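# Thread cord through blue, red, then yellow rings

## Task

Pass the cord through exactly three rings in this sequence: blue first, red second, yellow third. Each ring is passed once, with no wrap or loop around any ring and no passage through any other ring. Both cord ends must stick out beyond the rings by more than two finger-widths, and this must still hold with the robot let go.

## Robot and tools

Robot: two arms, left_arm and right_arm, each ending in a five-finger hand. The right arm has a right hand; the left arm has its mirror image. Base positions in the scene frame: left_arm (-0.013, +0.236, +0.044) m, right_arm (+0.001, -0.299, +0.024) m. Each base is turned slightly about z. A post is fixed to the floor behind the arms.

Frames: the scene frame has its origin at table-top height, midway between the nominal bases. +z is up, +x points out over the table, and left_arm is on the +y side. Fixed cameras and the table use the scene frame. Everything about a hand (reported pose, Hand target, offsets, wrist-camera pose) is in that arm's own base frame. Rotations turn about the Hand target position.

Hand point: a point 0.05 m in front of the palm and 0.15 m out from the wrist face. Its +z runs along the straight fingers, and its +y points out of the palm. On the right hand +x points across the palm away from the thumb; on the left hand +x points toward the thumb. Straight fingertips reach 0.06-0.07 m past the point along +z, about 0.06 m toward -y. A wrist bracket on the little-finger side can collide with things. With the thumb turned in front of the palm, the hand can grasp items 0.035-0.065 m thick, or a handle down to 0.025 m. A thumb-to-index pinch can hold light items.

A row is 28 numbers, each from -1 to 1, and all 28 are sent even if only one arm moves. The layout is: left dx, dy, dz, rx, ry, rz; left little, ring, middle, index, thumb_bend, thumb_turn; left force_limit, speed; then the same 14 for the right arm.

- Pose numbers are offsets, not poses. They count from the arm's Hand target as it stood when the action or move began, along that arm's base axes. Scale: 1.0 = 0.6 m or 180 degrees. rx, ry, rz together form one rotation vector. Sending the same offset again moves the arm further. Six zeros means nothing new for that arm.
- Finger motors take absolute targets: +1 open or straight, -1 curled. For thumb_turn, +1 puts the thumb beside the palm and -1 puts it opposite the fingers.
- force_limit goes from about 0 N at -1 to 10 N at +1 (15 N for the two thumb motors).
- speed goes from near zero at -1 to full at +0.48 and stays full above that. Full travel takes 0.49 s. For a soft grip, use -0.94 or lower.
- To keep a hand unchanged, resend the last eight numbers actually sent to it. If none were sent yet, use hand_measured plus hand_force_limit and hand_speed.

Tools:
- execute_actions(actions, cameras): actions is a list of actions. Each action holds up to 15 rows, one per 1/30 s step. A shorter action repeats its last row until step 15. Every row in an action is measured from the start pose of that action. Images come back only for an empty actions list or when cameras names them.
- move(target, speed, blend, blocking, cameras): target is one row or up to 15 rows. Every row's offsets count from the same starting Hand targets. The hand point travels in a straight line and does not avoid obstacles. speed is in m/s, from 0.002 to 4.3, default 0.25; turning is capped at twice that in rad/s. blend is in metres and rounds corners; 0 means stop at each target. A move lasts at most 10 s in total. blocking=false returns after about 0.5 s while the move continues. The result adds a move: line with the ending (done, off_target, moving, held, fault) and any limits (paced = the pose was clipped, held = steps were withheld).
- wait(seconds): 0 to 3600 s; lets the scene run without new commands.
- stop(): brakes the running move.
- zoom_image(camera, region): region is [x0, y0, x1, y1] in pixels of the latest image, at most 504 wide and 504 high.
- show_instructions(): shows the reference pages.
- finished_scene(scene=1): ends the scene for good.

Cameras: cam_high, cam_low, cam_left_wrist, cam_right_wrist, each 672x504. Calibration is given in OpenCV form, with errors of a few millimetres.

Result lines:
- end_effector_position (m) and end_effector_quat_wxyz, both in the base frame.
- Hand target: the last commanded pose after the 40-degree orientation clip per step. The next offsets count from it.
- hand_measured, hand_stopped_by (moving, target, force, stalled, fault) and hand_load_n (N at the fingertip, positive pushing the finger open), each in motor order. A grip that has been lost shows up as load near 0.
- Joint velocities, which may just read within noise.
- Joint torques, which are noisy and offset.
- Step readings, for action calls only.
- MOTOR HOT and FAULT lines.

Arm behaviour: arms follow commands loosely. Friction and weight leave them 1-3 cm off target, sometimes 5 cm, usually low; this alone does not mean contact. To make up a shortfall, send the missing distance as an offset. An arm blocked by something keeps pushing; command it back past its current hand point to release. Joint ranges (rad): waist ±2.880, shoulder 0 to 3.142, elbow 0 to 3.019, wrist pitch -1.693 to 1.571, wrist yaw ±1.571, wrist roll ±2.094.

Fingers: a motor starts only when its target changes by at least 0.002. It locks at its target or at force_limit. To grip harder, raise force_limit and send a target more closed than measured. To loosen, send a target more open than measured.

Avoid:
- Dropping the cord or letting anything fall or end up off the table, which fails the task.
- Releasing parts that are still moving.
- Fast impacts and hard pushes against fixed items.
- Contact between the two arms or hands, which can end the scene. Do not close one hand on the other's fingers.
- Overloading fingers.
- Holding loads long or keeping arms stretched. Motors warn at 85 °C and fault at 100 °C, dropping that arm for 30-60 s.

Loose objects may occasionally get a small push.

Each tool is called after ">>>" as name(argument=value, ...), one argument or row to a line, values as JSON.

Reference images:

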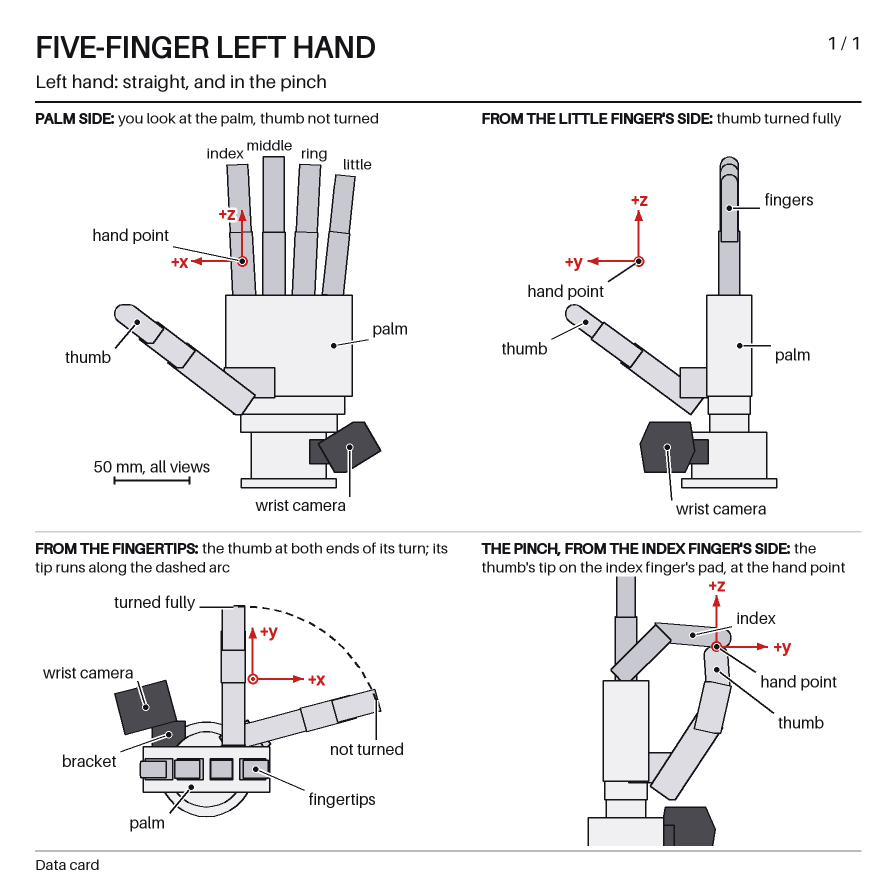

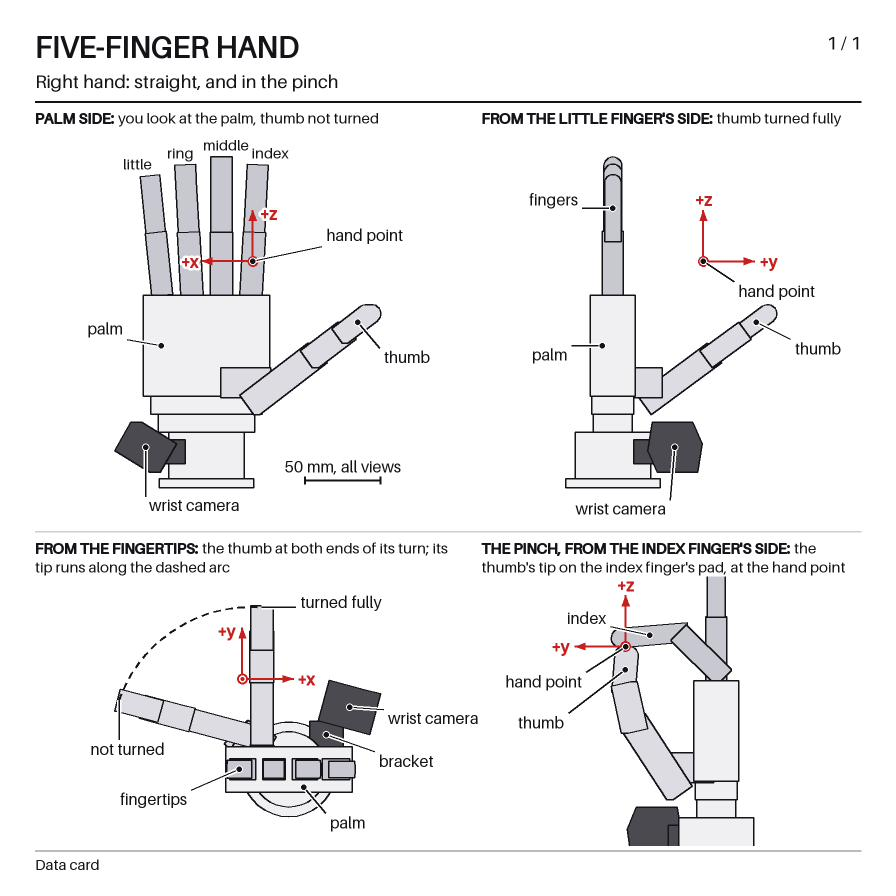

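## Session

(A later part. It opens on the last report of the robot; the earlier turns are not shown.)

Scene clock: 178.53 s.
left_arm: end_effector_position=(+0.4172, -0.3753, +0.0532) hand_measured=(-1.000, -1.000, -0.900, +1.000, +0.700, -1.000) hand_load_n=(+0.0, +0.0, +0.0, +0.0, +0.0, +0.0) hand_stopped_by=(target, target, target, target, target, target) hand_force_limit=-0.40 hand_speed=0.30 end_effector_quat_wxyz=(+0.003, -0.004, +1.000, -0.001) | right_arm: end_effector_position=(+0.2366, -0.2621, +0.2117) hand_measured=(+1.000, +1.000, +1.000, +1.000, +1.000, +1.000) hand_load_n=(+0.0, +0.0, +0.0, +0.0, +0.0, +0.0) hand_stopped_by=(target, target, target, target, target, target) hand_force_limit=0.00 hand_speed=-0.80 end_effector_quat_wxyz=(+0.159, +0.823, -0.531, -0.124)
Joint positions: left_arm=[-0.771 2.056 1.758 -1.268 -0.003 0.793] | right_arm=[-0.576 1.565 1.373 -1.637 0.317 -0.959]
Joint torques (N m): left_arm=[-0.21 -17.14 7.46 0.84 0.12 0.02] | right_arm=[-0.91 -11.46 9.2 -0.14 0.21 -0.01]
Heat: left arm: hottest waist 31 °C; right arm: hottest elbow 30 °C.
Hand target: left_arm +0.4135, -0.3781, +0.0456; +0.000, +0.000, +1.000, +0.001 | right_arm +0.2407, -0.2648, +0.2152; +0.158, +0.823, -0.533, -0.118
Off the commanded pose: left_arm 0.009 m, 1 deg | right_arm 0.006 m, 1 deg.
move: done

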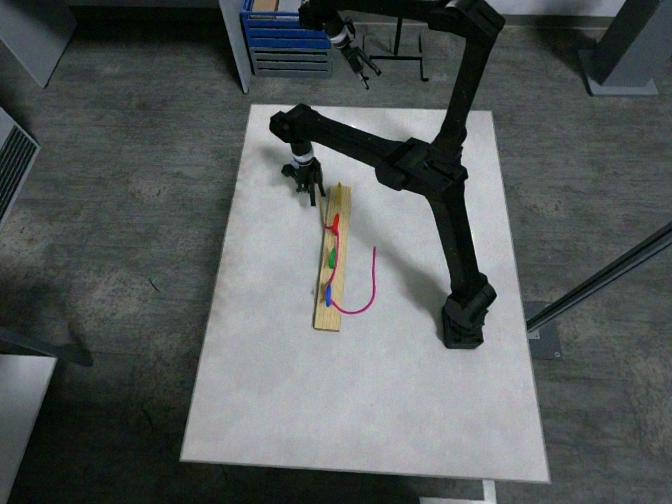

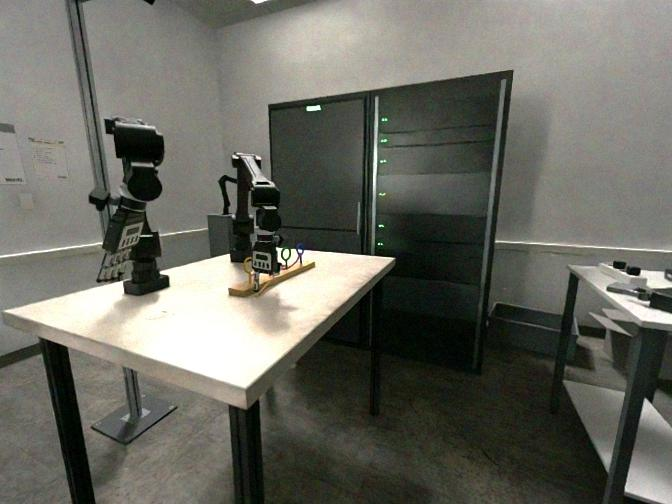

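>>> move(
  target=[
    [0,0,-0.004,0,0,0,-1,-1,-0.9,1,0.7,-1,-0.4,0.0,0,0,0,0,0,0,1,1,1,1,1,1,0,-0.8],
    [0.06,0.006,-0.003,0,0,0,-1,-1,-0.9,1,0.7,-1,-0.4,0.3,0,0,0,0,0,0,1,1,1,1,1,1,0,-0.8],
  ],
  speed=0.04,
  cameras=["cam_high","cam_low"],
)

>>> zoom_image(
  camera="cam_high",
  region=[280, 150, 360, 230],
)

>>> zoom_image(
  camera="cam_low",
  region=[230, 230, 310, 310],
)

Scene clock: 182.57 s.
left_arm: end_effector_position=(+0.4344, -0.3703, +0.0429) hand_measured=(-1.000, -1.000, -0.900, +1.000, +0.700, -1.000) hand_load_n=(+0.0, +0.0, +0.0, +0.0, +0.0, +0.0) hand_stopped_by=(target, target, target, target, target, target) hand_force_limit=-0.40 hand_speed=0.30 end_effector_quat_wxyz=(-0.007, -0.001, +1.000, +0.005) | right_arm: end_effector_position=(+0.2366, -0.2621, +0.2117) hand_measured=(+1.000, +1.000, +1.000, +1.000, +1.000, +1.000) hand_load_n=(+0.0, +0.0, +0.0, +0.0, +0.0, +0.0) hand_stopped_by=(target, target, target, target, target, target) hand_force_limit=0.00 hand_speed=-0.80 end_effector_quat_wxyz=(+0.159, +0.823, -0.531, -0.124)
Joint positions: left_arm=[-0.745 2.106 1.809 -1.292 0.002 0.824] | right_arm=[-0.576 1.565 1.373 -1.637 0.317 -0.959]
Joint torques (N m): left_arm=[1.08 -16.15 12.16 0.32 -0.09 0.14] | right_arm=[-0.85 -11.28 9.2 -0.13 0.21 -0.02]
Heat: left arm: hottest waist 31 °C; right arm: hottest elbow 30 °C.
Hand target: left_arm +0.4493, -0.3746, +0.0439; +0.000, +0.000, +1.000, +0.001 | right_arm +0.2407, -0.2648, +0.2152; +0.158, +0.823, -0.533, -0.118
Off the commanded pose: left_arm 0.016 m, 1 deg | right_arm 0.006 m, 1 deg.
move: off_target (left_arm); target 2's new numbers were sent with left_arm's hand 0.016 m and 1 deg from that target

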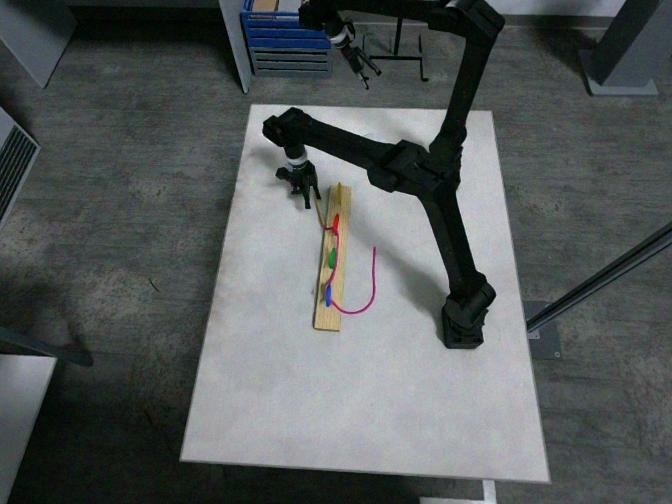

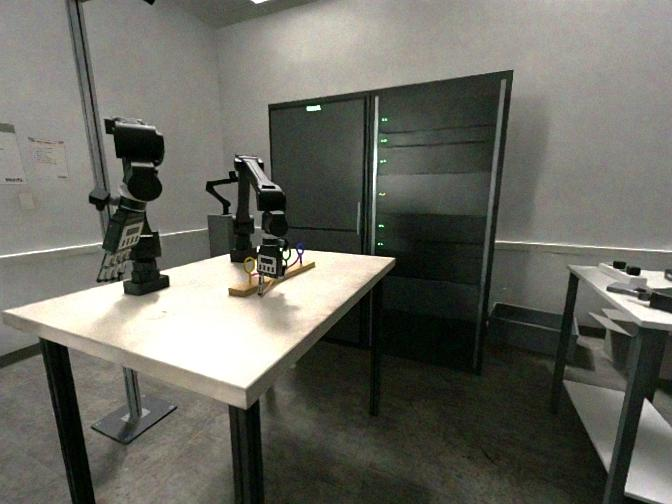

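Scaled by 6.300 from the camera's image (finer frame: 960x720).

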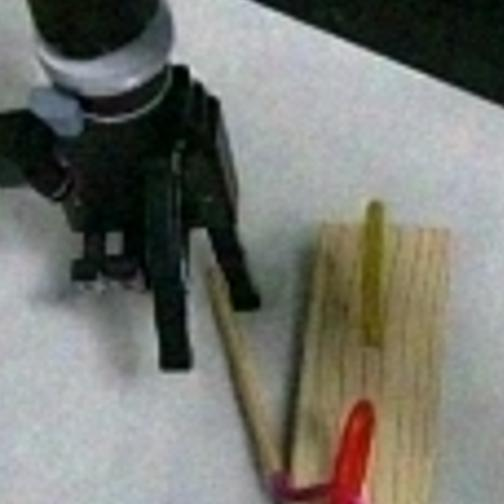

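Scaled by 6.300 from the camera's image (finer frame: 960x720).

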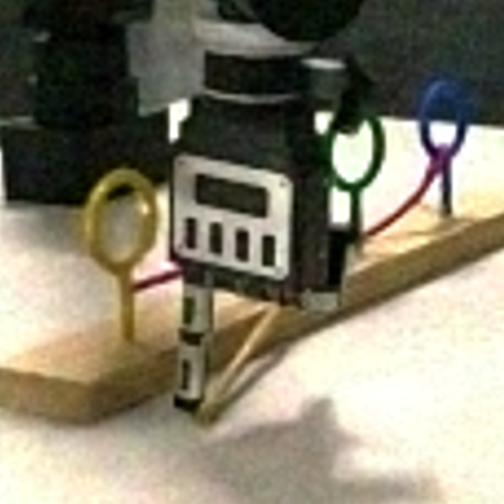

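>>> move(
  target=[
    [0.075,0.012,0.008,0,0,0,-1,-1,-0.9,1,0.7,-1,-0.4,0.3,0,0,0,0,0,0,1,1,1,1,1,1,0,-0.8],
  ],
  speed=0.05,
  cameras=["cam_high","cam_low"],
)

>>> zoom_image(
  camera="cam_high",
  region=[280, 150, 360, 230],
)

>>> zoom_image(
  camera="cam_low",
  region=[230, 230, 310, 310],
)

Scene clock: 185.10 s.
left_arm: end_effector_position=(+0.4799, -0.3633, +0.0449) hand_measured=(-1.000, -1.000, -0.900, +1.000, +0.700, -1.000) hand_load_n=(+0.0, +0.0, +0.0, +0.0, +0.0, +0.0) hand_stopped_by=(target, target, target, target, target, target) hand_force_limit=-0.40 hand_speed=0.30 end_effector_quat_wxyz=(-0.009, -0.002, +1.000, +0.006) | right_arm: end_effector_position=(+0.2366, -0.2621, +0.2117) hand_measured=(+1.000, +1.000, +1.000, +1.000, +1.000, +1.000) hand_load_n=(+0.0, +0.0, +0.0, +0.0, +0.0, +0.0) hand_stopped_by=(target, target, target, target, target, target) hand_force_limit=0.00 hand_speed=-0.80 end_effector_quat_wxyz=(+0.159, +0.823, -0.531, -0.124)
Joint positions: left_arm=[-0.691 2.192 1.962 -1.363 0.002 0.876] | right_arm=[-0.576 1.565 1.373 -1.637 0.317 -0.959]
Joint torques (N m): left_arm=[0.79 -17.85 12.59 0.23 -0.09 0.11] | right_arm=[-0.79 -11.34 9.2 -0.1 0.2 -0.02]
Heat: left arm: hottest waist 31 °C; right arm: hottest elbow 30 °C.
Hand target: left_arm +0.4944, -0.3673, +0.0486; +0.000, +0.000, +1.000, +0.001 | right_arm +0.2407, -0.2648, +0.2152; +0.158, +0.823, -0.533, -0.118
Off the commanded pose: left_arm 0.015 m, 1 deg | right_arm 0.006 m, 1 deg.
move: off_target (left_arm)

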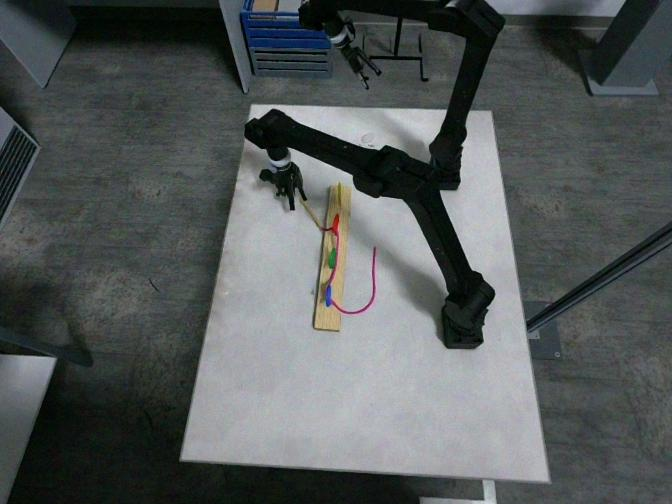

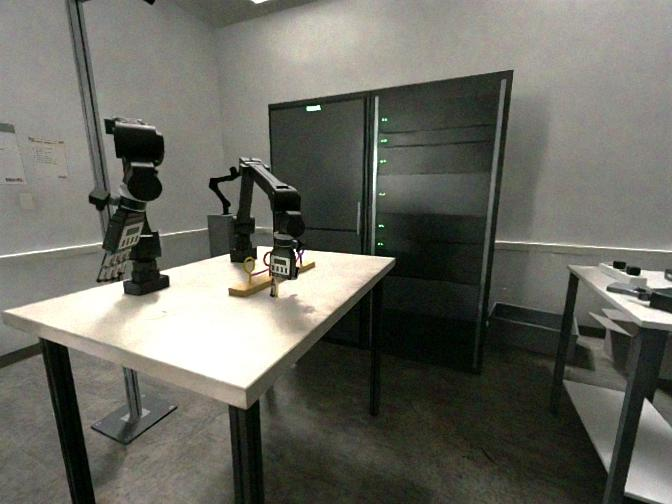

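Scaled by 6.300 from the camera's image (finer frame: 960x720).

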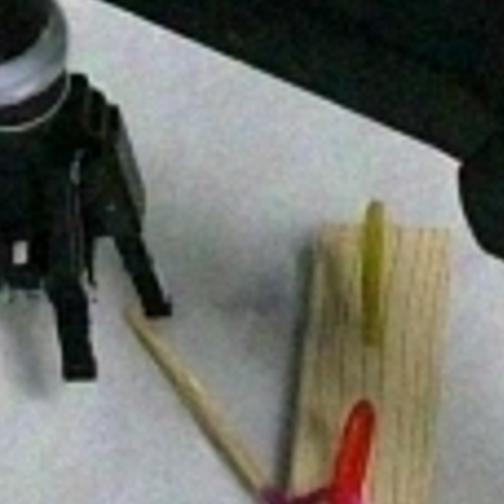

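Scaled by 6.300 from the camera's image (finer frame: 960x720).

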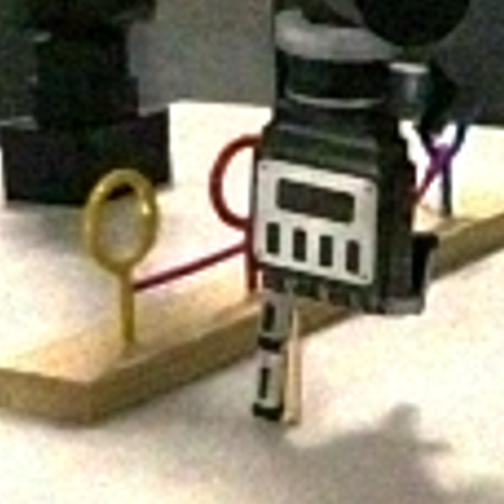

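>>> move(
  target=[
    [-0.02,-0.01,0.02,0,0,0,-1,-1,-0.9,1,0.7,-1,-0.4,0.3,0,0,0,0,0,0,1,1,1,1,1,1,0,-0.8],
    [-0.02,-0.01,0.22,0,0,0,-1,-1,-0.9,1,0.7,-1,-0.4,0.3,0,0,0,0,0,0,1,1,1,1,1,1,0,-0.8],
  ],
  speed=[0.05,0.15],
  cameras=["cam_high","cam_low"],
)

>>> zoom_image(
  camera="cam_high",
  region=[280, 160, 360, 240],
)

>>> zoom_image(
  camera="cam_low",
  region=[230, 230, 310, 310],
)

Scene clock: 188.03 s.
left_arm: end_effector_position=(+0.4781, -0.3641, +0.1581) hand_measured=(-1.000, -1.000, -0.900, +1.000, +0.700, -1.000) hand_load_n=(+0.0, +0.0, +0.0, +0.0, +0.0, +0.0) hand_stopped_by=(target, target, target, target, target, target) hand_force_limit=-0.40 hand_speed=0.30 end_effector_quat_wxyz=(-0.020, +0.000, +1.000, +0.016) | right_arm: end_effector_position=(+0.2366, -0.2621, +0.2117) hand_measured=(+1.000, +1.000, +1.000, +1.000, +1.000, +1.000) hand_load_n=(+0.5, +0.0, +0.0, +0.0, +0.0, +0.0) hand_stopped_by=(target, target, target, target, target, target) hand_force_limit=0.00 hand_speed=-0.80 end_effector_quat_wxyz=(+0.159, +0.823, -0.531, -0.124)
Joint positions: left_arm=[-0.694 2.183 2.239 -1.679 0.002 0.877] | right_arm=[-0.576 1.565 1.373 -1.637 0.317 -0.959]
Joint torques (N m): left_arm=[-0.32 -20.42 12.97 0.09 -0.08 -0.06] | right_arm=[-0.97 -11.28 9.22 -0.12 0.2 -0.02]
Heat: left arm: hottest waist 31 °C; right arm: hottest elbow 30 °C.
Hand target: left_arm +0.4824, -0.3733, +0.1806; +0.000, +0.000, +1.000, +0.001 | right_arm +0.2407, -0.2648, +0.2152; +0.158, +0.823, -0.533, -0.118
Off the commanded pose: left_arm 0.025 m, 3 deg | right_arm 0.006 m, 1 deg.
joint at its limit (left arm) — joint 4 (wrist pitch), lower limit.
move: off_target (left_arm)

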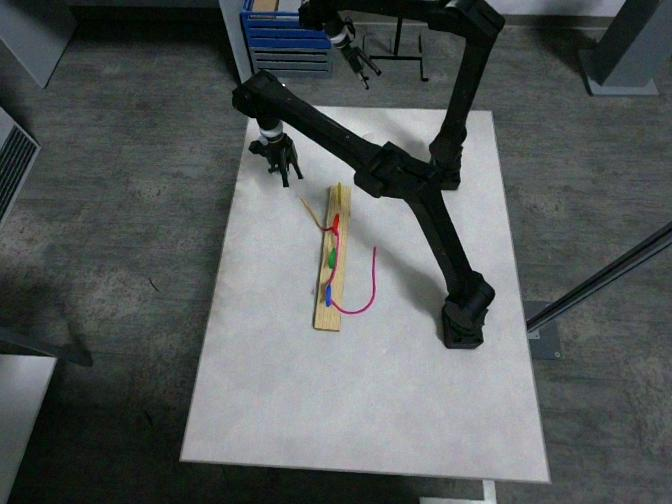

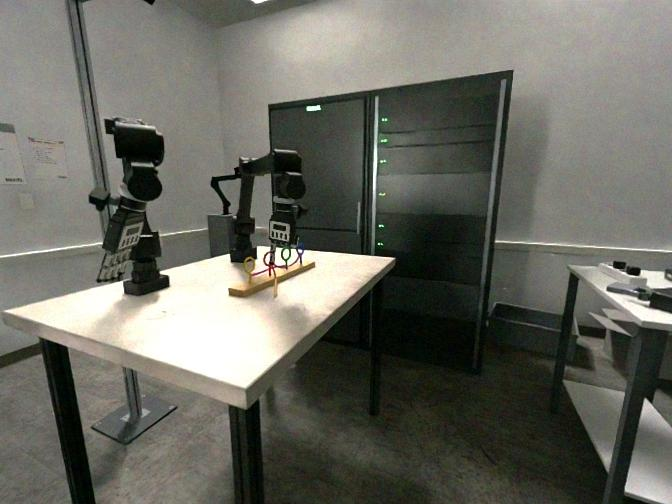

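Scaled by 6.300 from the camera's image (finer frame: 960x720).

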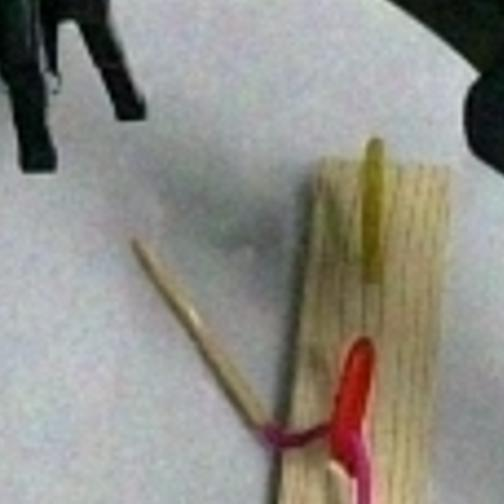

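Scaled by 6.300 from the camera's image (finer frame: 960x720).

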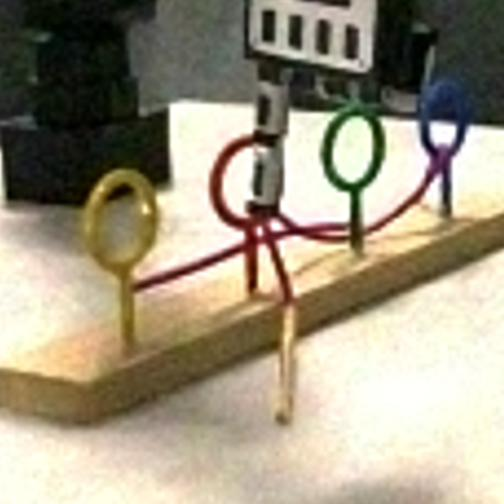

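>>> move(
  target=[
    [-0.042,0.099,-0.02,0.0405,-0.0627,0.6550,-1,-1,-0.1,-0.1,0.7,-1,-0.4,0.3,0,0,0,0,0,0,1,1,1,1,1,1,0,-0.8],
    [-0.042,0.099,-0.2,0.0405,-0.0627,0.6550,-1,-1,-0.1,-0.1,0.7,-1,-0.4,0.3,0,0,0,0,0,0,1,1,1,1,1,1,0,-0.8],
  ],
  speed=[0.4,0.15],
  cameras=["cam_high","cam_low","cam_left_wrist"],
)

>>> zoom_image(
  camera="cam_high",
  region=[280, 150, 360, 230],
)

>>> zoom_image(
  camera="cam_low",
  region=[240, 230, 320, 310],
)

Scene clock: 200.53 s.
left_arm: end_effector_position=(+0.4541, -0.3159, +0.0627) hand_measured=(-1.000, -1.000, -0.100, -0.100, +0.700, -1.000) hand_load_n=(+0.0, +0.0, +0.0, +0.0, +0.0, +0.0) hand_stopped_by=(target, target, target, target, target, target) hand_force_limit=-0.40 hand_speed=0.30 end_effector_quat_wxyz=(-0.079, +0.851, -0.516, -0.055) | right_arm: end_effector_position=(+0.2366, -0.2621, +0.2117) hand_measured=(+1.000, +1.000, +1.000, +1.000, +1.000, +1.000) hand_load_n=(+0.0, +0.0, +0.0, +0.0, +0.0, +0.0) hand_stopped_by=(target, target, target, target, target, target) hand_force_limit=0.00 hand_speed=-0.80 end_effector_quat_wxyz=(+0.159, +0.823, -0.531, -0.124)
Joint positions: left_arm=[-0.542 1.948 1.627 -1.36 -0.159 -1.031] | right_arm=[-0.576 1.565 1.373 -1.637 0.317 -0.959]
Joint torques (N m): left_arm=[0.67 -16.32 7.54 0.61 -0.16 -0.06] | right_arm=[-0.79 -11.28 9.2 -0.09 0.2 -0.02]
Heat: left arm: hottest waist 31 °C; right arm: hottest elbow 30 °C.
Hand target: left_arm +0.4573, -0.3139, +0.0606; -0.081, +0.855, -0.510, -0.053 | right_arm +0.2407, -0.2648, +0.2152; +0.158, +0.823, -0.533, -0.118
Off the commanded pose: left_arm 0.004 m, 1 deg | right_arm 0.006 m, 1 deg.
move: done
cam_left_wrist: T_world_to_cam=[[0.98041, 0.17735, 0.08569, -0.39689], [0.14421, -0.94265, 0.30102, -0.37578], [0.13416, -0.28277, -0.94976, 0.03302]] pos_world=[0.43888, -0.2745, 0.17849]

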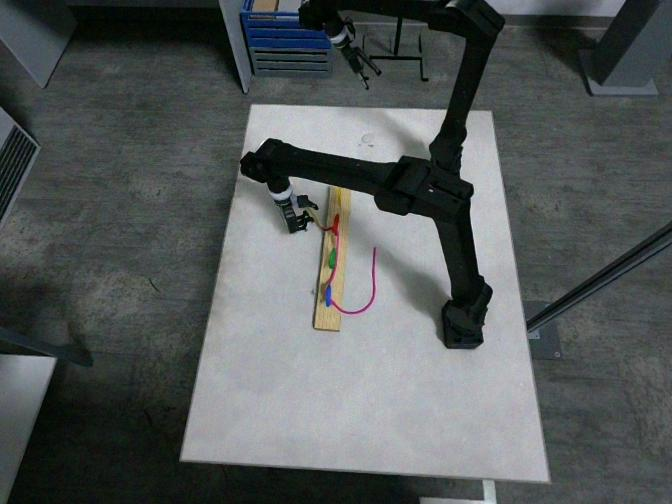

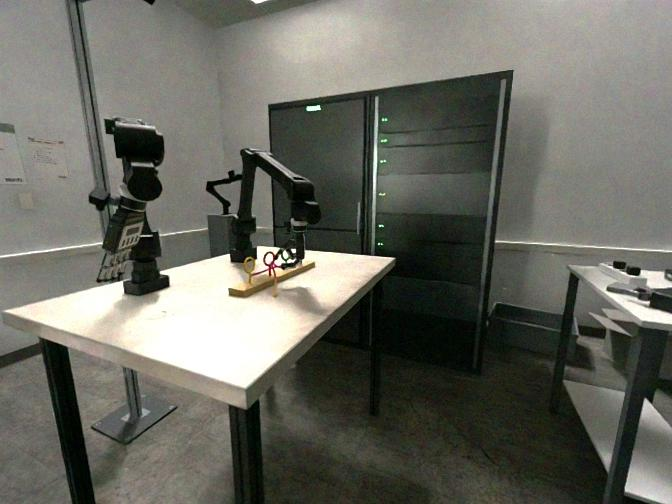

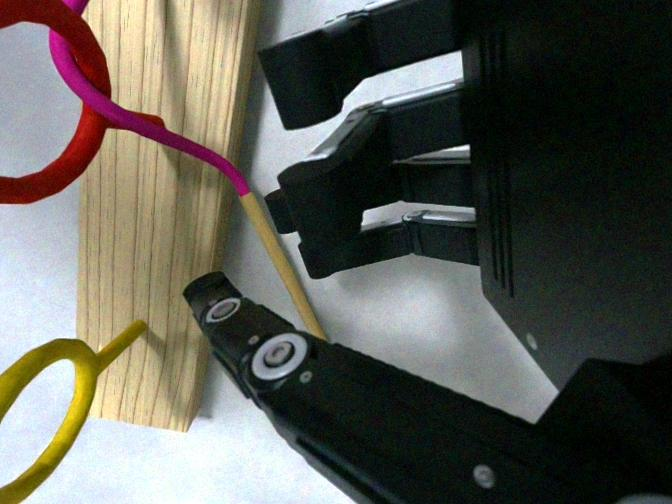

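Scaled by 6.300 from the camera's image (finer frame: 960x720).

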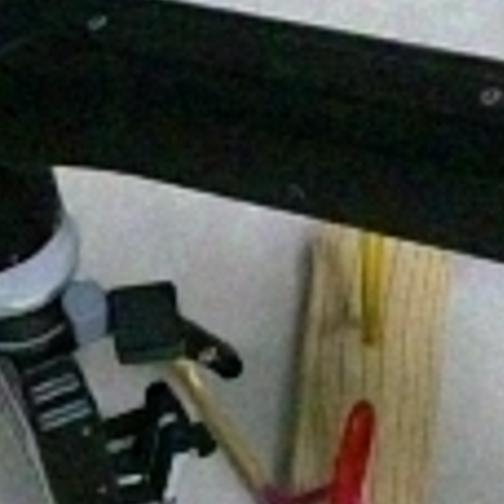

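Scaled by 6.300 from the camera's image (finer frame: 960x720).

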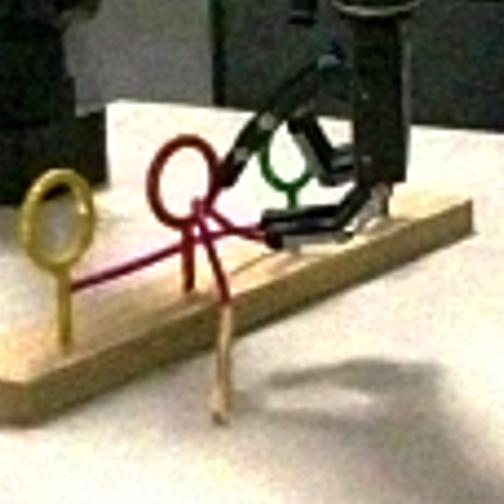

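>>> move(
  target=[0,0.003,-0.08,0,0,0,-1,-1,-0.1,-0.1,0.7,-1,-0.4,0.3,0,0,0,0,0,0,1,1,1,1,1,1,0,-0.8],
  speed=0.08,
  cameras=["cam_high","cam_low","cam_left_wrist"],
)

>>> zoom_image(
  camera="cam_low",
  region=[250, 250, 310, 310],
)

Scene clock: 203.73 s.
left_arm: end_effector_position=(+0.4543, -0.3157, +0.0169) hand_measured=(-1.000, -1.000, -0.100, -0.100, +0.700, -1.000) hand_load_n=(+0.0, +0.0, +0.0, +0.0, +0.0, +0.0) hand_stopped_by=(target, target, target, target, target, target) hand_force_limit=-0.40 hand_speed=0.30 end_effector_quat_wxyz=(-0.080, +0.851, -0.516, -0.053) | right_arm: end_effector_position=(+0.2366, -0.2621, +0.2117) hand_measured=(+1.000, +1.000, +1.000, +1.000, +1.000, +1.000) hand_load_n=(+0.0, +0.5, +0.0, +0.0, +0.0, +0.0) hand_stopped_by=(target, target, target, target, target, target) hand_force_limit=0.00 hand_speed=-0.80 end_effector_quat_wxyz=(+0.159, +0.823, -0.531, -0.124)
Joint positions: left_arm=[-0.542 1.989 1.564 -1.251 -0.159 -1.031] | right_arm=[-0.576 1.565 1.373 -1.637 0.317 -0.959]
Joint torques (N m): left_arm=[0.73 -16.38 7.15 0.62 -0.17 -0.05] | right_arm=[-0.73 -11.28 9.21 -0.12 0.2 -0.02]
Heat: left arm: hottest waist 31 °C; right arm: hottest elbow 30 °C.
Hand target: left_arm +0.4571, -0.3121, +0.0125; -0.081, +0.855, -0.510, -0.053 | right_arm +0.2407, -0.2648, +0.2152; +0.158, +0.823, -0.533, -0.118
Off the commanded pose: left_arm 0.006 m, 1 deg | right_arm 0.006 m, 1 deg.
move: done
cam_left_wrist: T_world_to_cam=[[0.97999, 0.17785, 0.08935, -0.39288], [0.14328, -0.94199, 0.30353, -0.36126], [0.13815, -0.28465, -0.94862, -0.01284]] pos_world=[0.43855, -0.27409, 0.13257]

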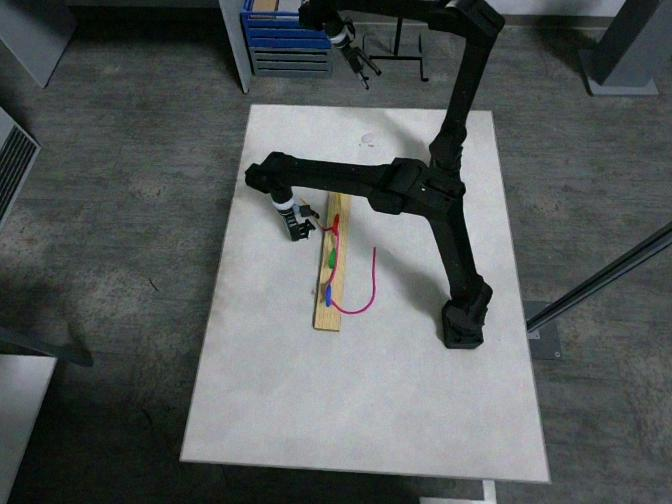

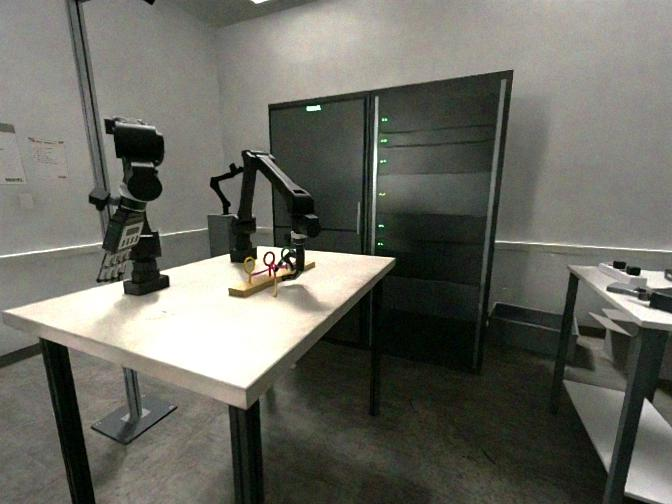

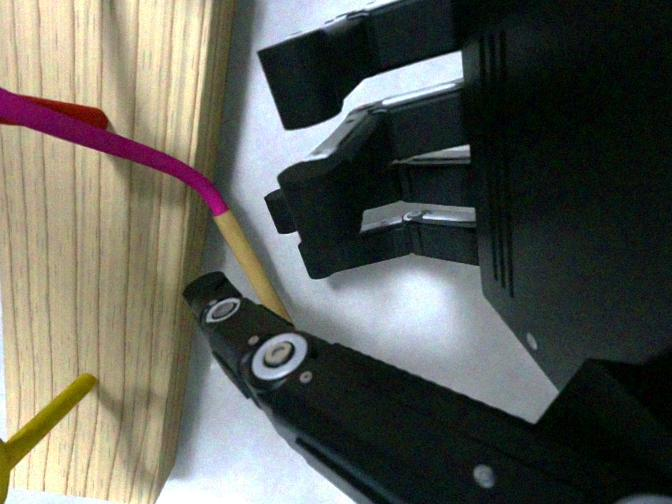

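Scaled by 8.400 from the camera's image (finer frame: 960x720).

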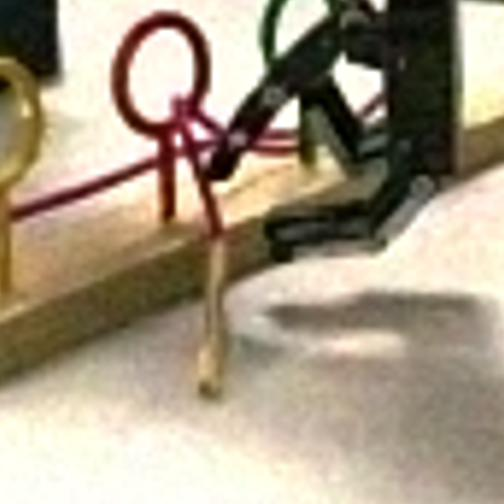

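>>> move(
  target=[0,0,-0.024,0,0,0,-1,-1,-0.1,-0.1,0.7,-1,-0.4,0.3,0,0,0,0,0,0,1,1,1,1,1,1,0,-0.8],
  speed=0.05,
  cameras=["cam_low","cam_left_wrist"],
)

>>> zoom_image(
  camera="cam_low",
  region=[250, 250, 310, 310],
)

Scene clock: 205.20 s.
left_arm: end_effector_position=(+0.4555, -0.3165, +0.0052) hand_measured=(-1.000, -1.000, -0.100, -0.100, +0.700, -1.000) hand_load_n=(+0.0, +0.0, +0.0, +0.0, +0.0, +0.0) hand_stopped_by=(target, target, target, target, target, target) hand_force_limit=-0.40 hand_speed=0.30 end_effector_quat_wxyz=(-0.080, +0.851, -0.516, -0.050) | right_arm: end_effector_position=(+0.2366, -0.2621, +0.2117) hand_measured=(+1.000, +1.000, +1.000, +1.000, +1.000, +1.000) hand_load_n=(+0.0, +0.0, +0.0, +0.0, +0.0, +0.0) hand_stopped_by=(target, target, target, target, target, target) hand_force_limit=0.00 hand_speed=-0.80 end_effector_quat_wxyz=(+0.159, +0.823, -0.531, -0.124)
Joint positions: left_arm=[-0.542 2.002 1.551 -1.22 -0.159 -1.031] | right_arm=[-0.576 1.565 1.373 -1.637 0.317 -0.959]
Joint torques (N m): left_arm=[0.26 -16.03 6.91 0.72 -0.16 -0.04] | right_arm=[-0.79 -11.34 9.22 -0.1 0.2 -0.01]
Heat: left arm: hottest waist 31 °C; right arm: hottest elbow 30 °C.
Hand target: left_arm +0.4572, -0.3121, -0.0019; -0.081, +0.855, -0.510, -0.053 | right_arm +0.2407, -0.2648, +0.2152; +0.158, +0.823, -0.533, -0.118
Off the commanded pose: left_arm 0.008 m, 1 deg | right_arm 0.006 m, 1 deg.
move: done
cam_left_wrist: T_world_to_cam=[[0.9795, 0.17819, 0.09392, -0.39266], [0.14173, -0.94102, 0.30725, -0.35751], [0.14313, -0.28764, -0.94698, -0.02753]] pos_world=[0.43922, -0.27437, 0.12065]

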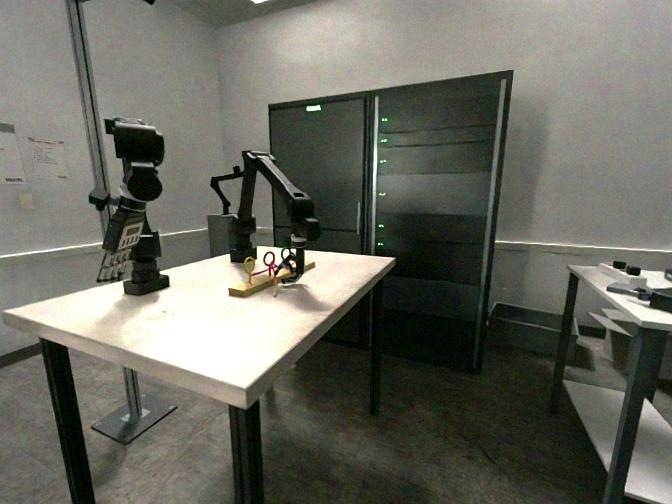

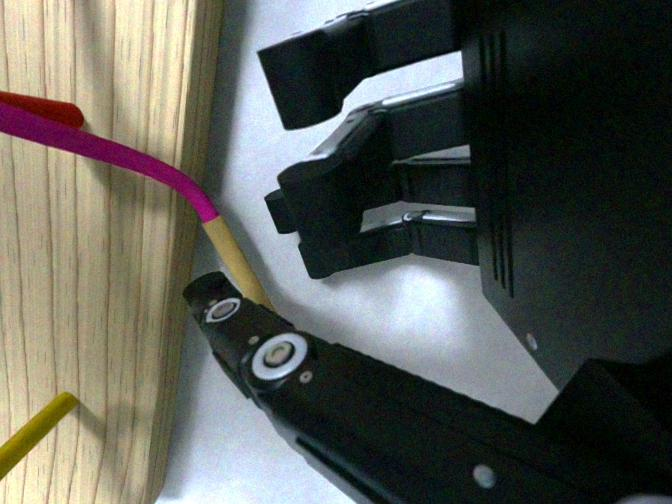

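Scaled by 8.400 from the camera's image (finer frame: 960x720).

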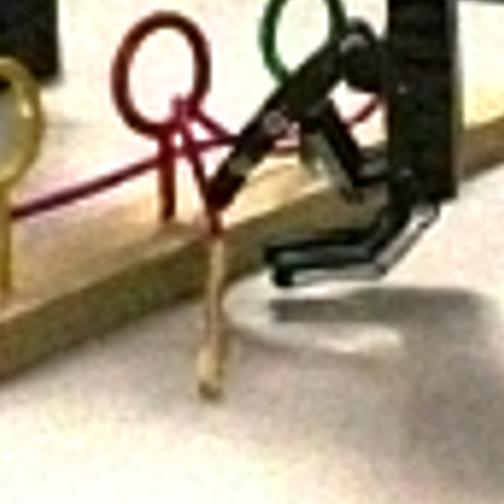

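>>> move(
  target=[0,0,-0.009,0,0,0,-1,-1,-0.1,-0.1,0.7,-1,-0.4,0.3,0,0,0,0,0,0,1,1,1,1,1,1,0,-0.8],
  speed=0.03,
  cameras=["cam_low"],
)

>>> zoom_image(
  camera="cam_low",
  region=[250, 250, 310, 310],
)

Scene clock: 207.30 s.
left_arm: end_effector_position=(+0.4563, -0.3170, +0.0017) hand_measured=(-1.000, -1.000, -0.100, -0.100, +0.700, -1.000) hand_load_n=(+0.0, +0.0, +0.0, +0.0, +0.0, +0.0) hand_stopped_by=(target, target, target, target, target, target) hand_force_limit=-0.40 hand_speed=0.30 end_effector_quat_wxyz=(-0.080, +0.852, -0.516, -0.048) | right_arm: end_effector_position=(+0.2366, -0.2621, +0.2117) hand_measured=(+1.000, +1.000, +1.000, +1.000, +1.000, +1.000) hand_load_n=(+0.0, +0.0, +0.0, +0.0, +0.0, +0.0) hand_stopped_by=(target, target, target, target, target, target) hand_force_limit=0.00 hand_speed=-0.80 end_effector_quat_wxyz=(+0.159, +0.823, -0.531, -0.124)
Joint positions: left_arm=[-0.542 2.005 1.547 -1.208 -0.159 -1.031] | right_arm=[-0.576 1.565 1.373 -1.637 0.317 -0.959]
Joint torques (N m): left_arm=[0.85 -15.44 6.61 0.75 -0.15 -0.04] | right_arm=[-0.97 -11.4 9.21 -0.13 0.22 -0.02]
Heat: left arm: hottest waist 31 °C; right arm: hottest elbow 30 °C.
Hand target: left_arm +0.4572, -0.3121, -0.0072; -0.081, +0.855, -0.510, -0.053 | right_arm +0.2407, -0.2648, +0.2152; +0.158, +0.823, -0.533, -0.118
Off the commanded pose: left_arm 0.010 m, 1 deg | right_arm 0.006 m, 1 deg.
move: done

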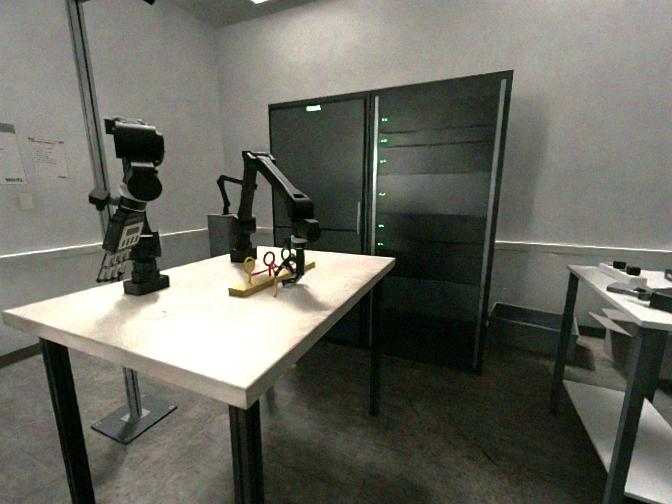

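Scaled by 8.400 from the camera's image (finer frame: 960x720).

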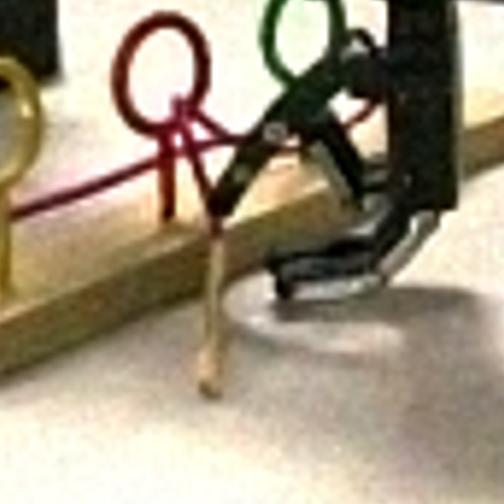

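>>> move(
  target=[-0.0293,-0.016,0.0135,0,0,0,-1,-1,-0.1,-0.1,0.7,-1,-0.4,0.3,0,0,0,0,0,0,1,1,1,1,1,1,0,-0.8],
  speed=0.03,
  cameras=["cam_low","cam_left_wrist","cam_high"],
)

>>> zoom_image(
  camera="cam_low",
  region=[250, 250, 310, 310],
)

>>> zoom_image(
  camera="cam_high",
  region=[280, 180, 340, 240],
)

Scene clock: 211.03 s.
left_arm: end_effector_position=(+0.4413, -0.3191, -0.0073) hand_measured=(-1.000, -1.000, -0.100, -0.100, +0.700, -1.000) hand_load_n=(+0.0, +0.0, +0.0, +0.0, +0.0, +0.0) hand_stopped_by=(target, target, target, target, target, target) hand_force_limit=-0.40 hand_speed=0.30 end_effector_quat_wxyz=(-0.081, +0.853, -0.512, -0.060) | right_arm: end_effector_position=(+0.2366, -0.2621, +0.2117) hand_measured=(+1.000, +1.000, +1.000, +1.000, +1.000, +1.000) hand_load_n=(+0.0, +0.0, +0.0, +0.0, +0.0, +0.0) hand_stopped_by=(target, target, target, target, target, target) hand_force_limit=0.00 hand_speed=-0.80 end_effector_quat_wxyz=(+0.159, +0.823, -0.531, -0.124)
Joint positions: left_arm=[-0.559 2.005 1.518 -1.208 -0.159 -1.058] | right_arm=[-0.576 1.565 1.373 -1.637 0.317 -0.959]
Joint torques (N m): left_arm=[-0.38 -17.9 6.67 0.31 -0.03 -0.11] | right_arm=[-0.97 -11.34 9.24 -0.13 0.19 -0.01]
Heat: left arm: hottest waist 31 °C; right arm: hottest elbow 30 °C.
Hand target: left_arm +0.4396, -0.3218, +0.0010; -0.081, +0.855, -0.510, -0.053 | right_arm +0.2407, -0.2648, +0.2152; +0.158, +0.823, -0.533, -0.118
Off the commanded pose: left_arm 0.009 m, 1 deg | right_arm 0.006 m, 1 deg.
move: done
cam_left_wrist: T_world_to_cam=[[0.97922, 0.18591, 0.08102, -0.37454], [0.15493, -0.94358, 0.29265, -0.36099], [0.13085, -0.27402, -0.95278, -0.02841]] pos_world=[0.4264, -0.27877, 0.10892]
Images, in order (width x height): cam_high 672x504, cam_low 672x504, cam_left_wrist 672x504.

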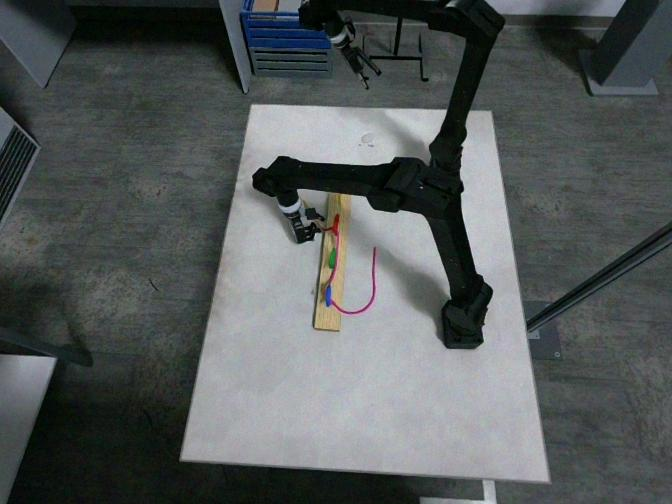

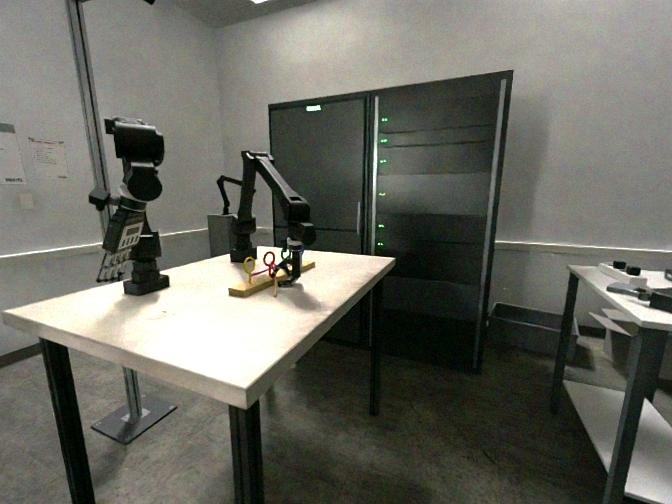

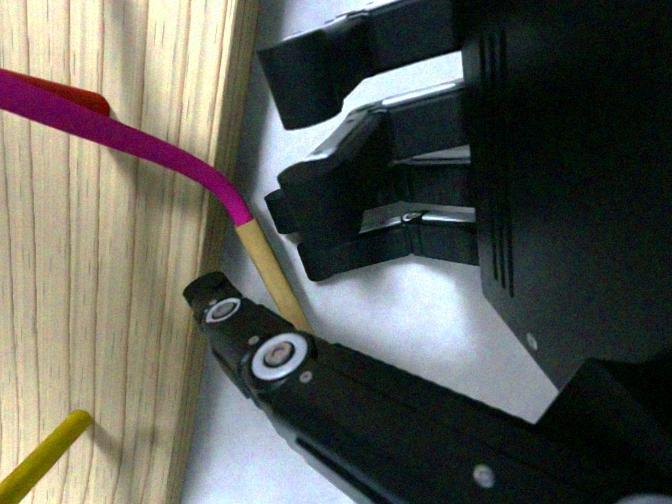

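Scaled by 8.400 from the camera's image (finer frame: 960x720).

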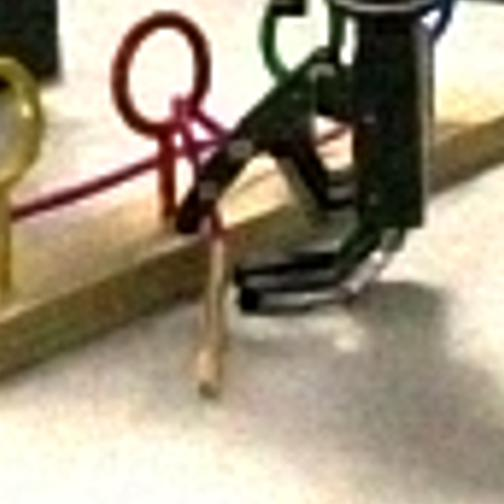

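Scaled by 8.400 from the camera's image (finer frame: 960x720).

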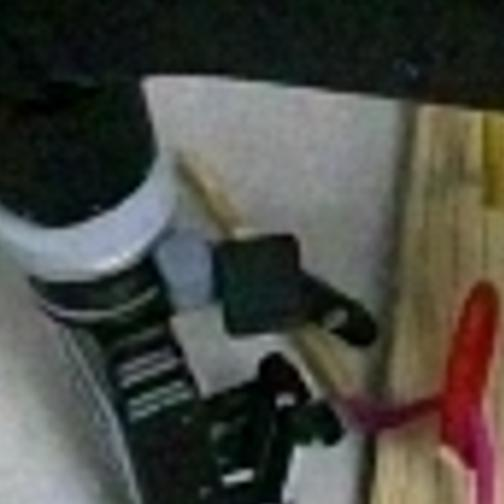

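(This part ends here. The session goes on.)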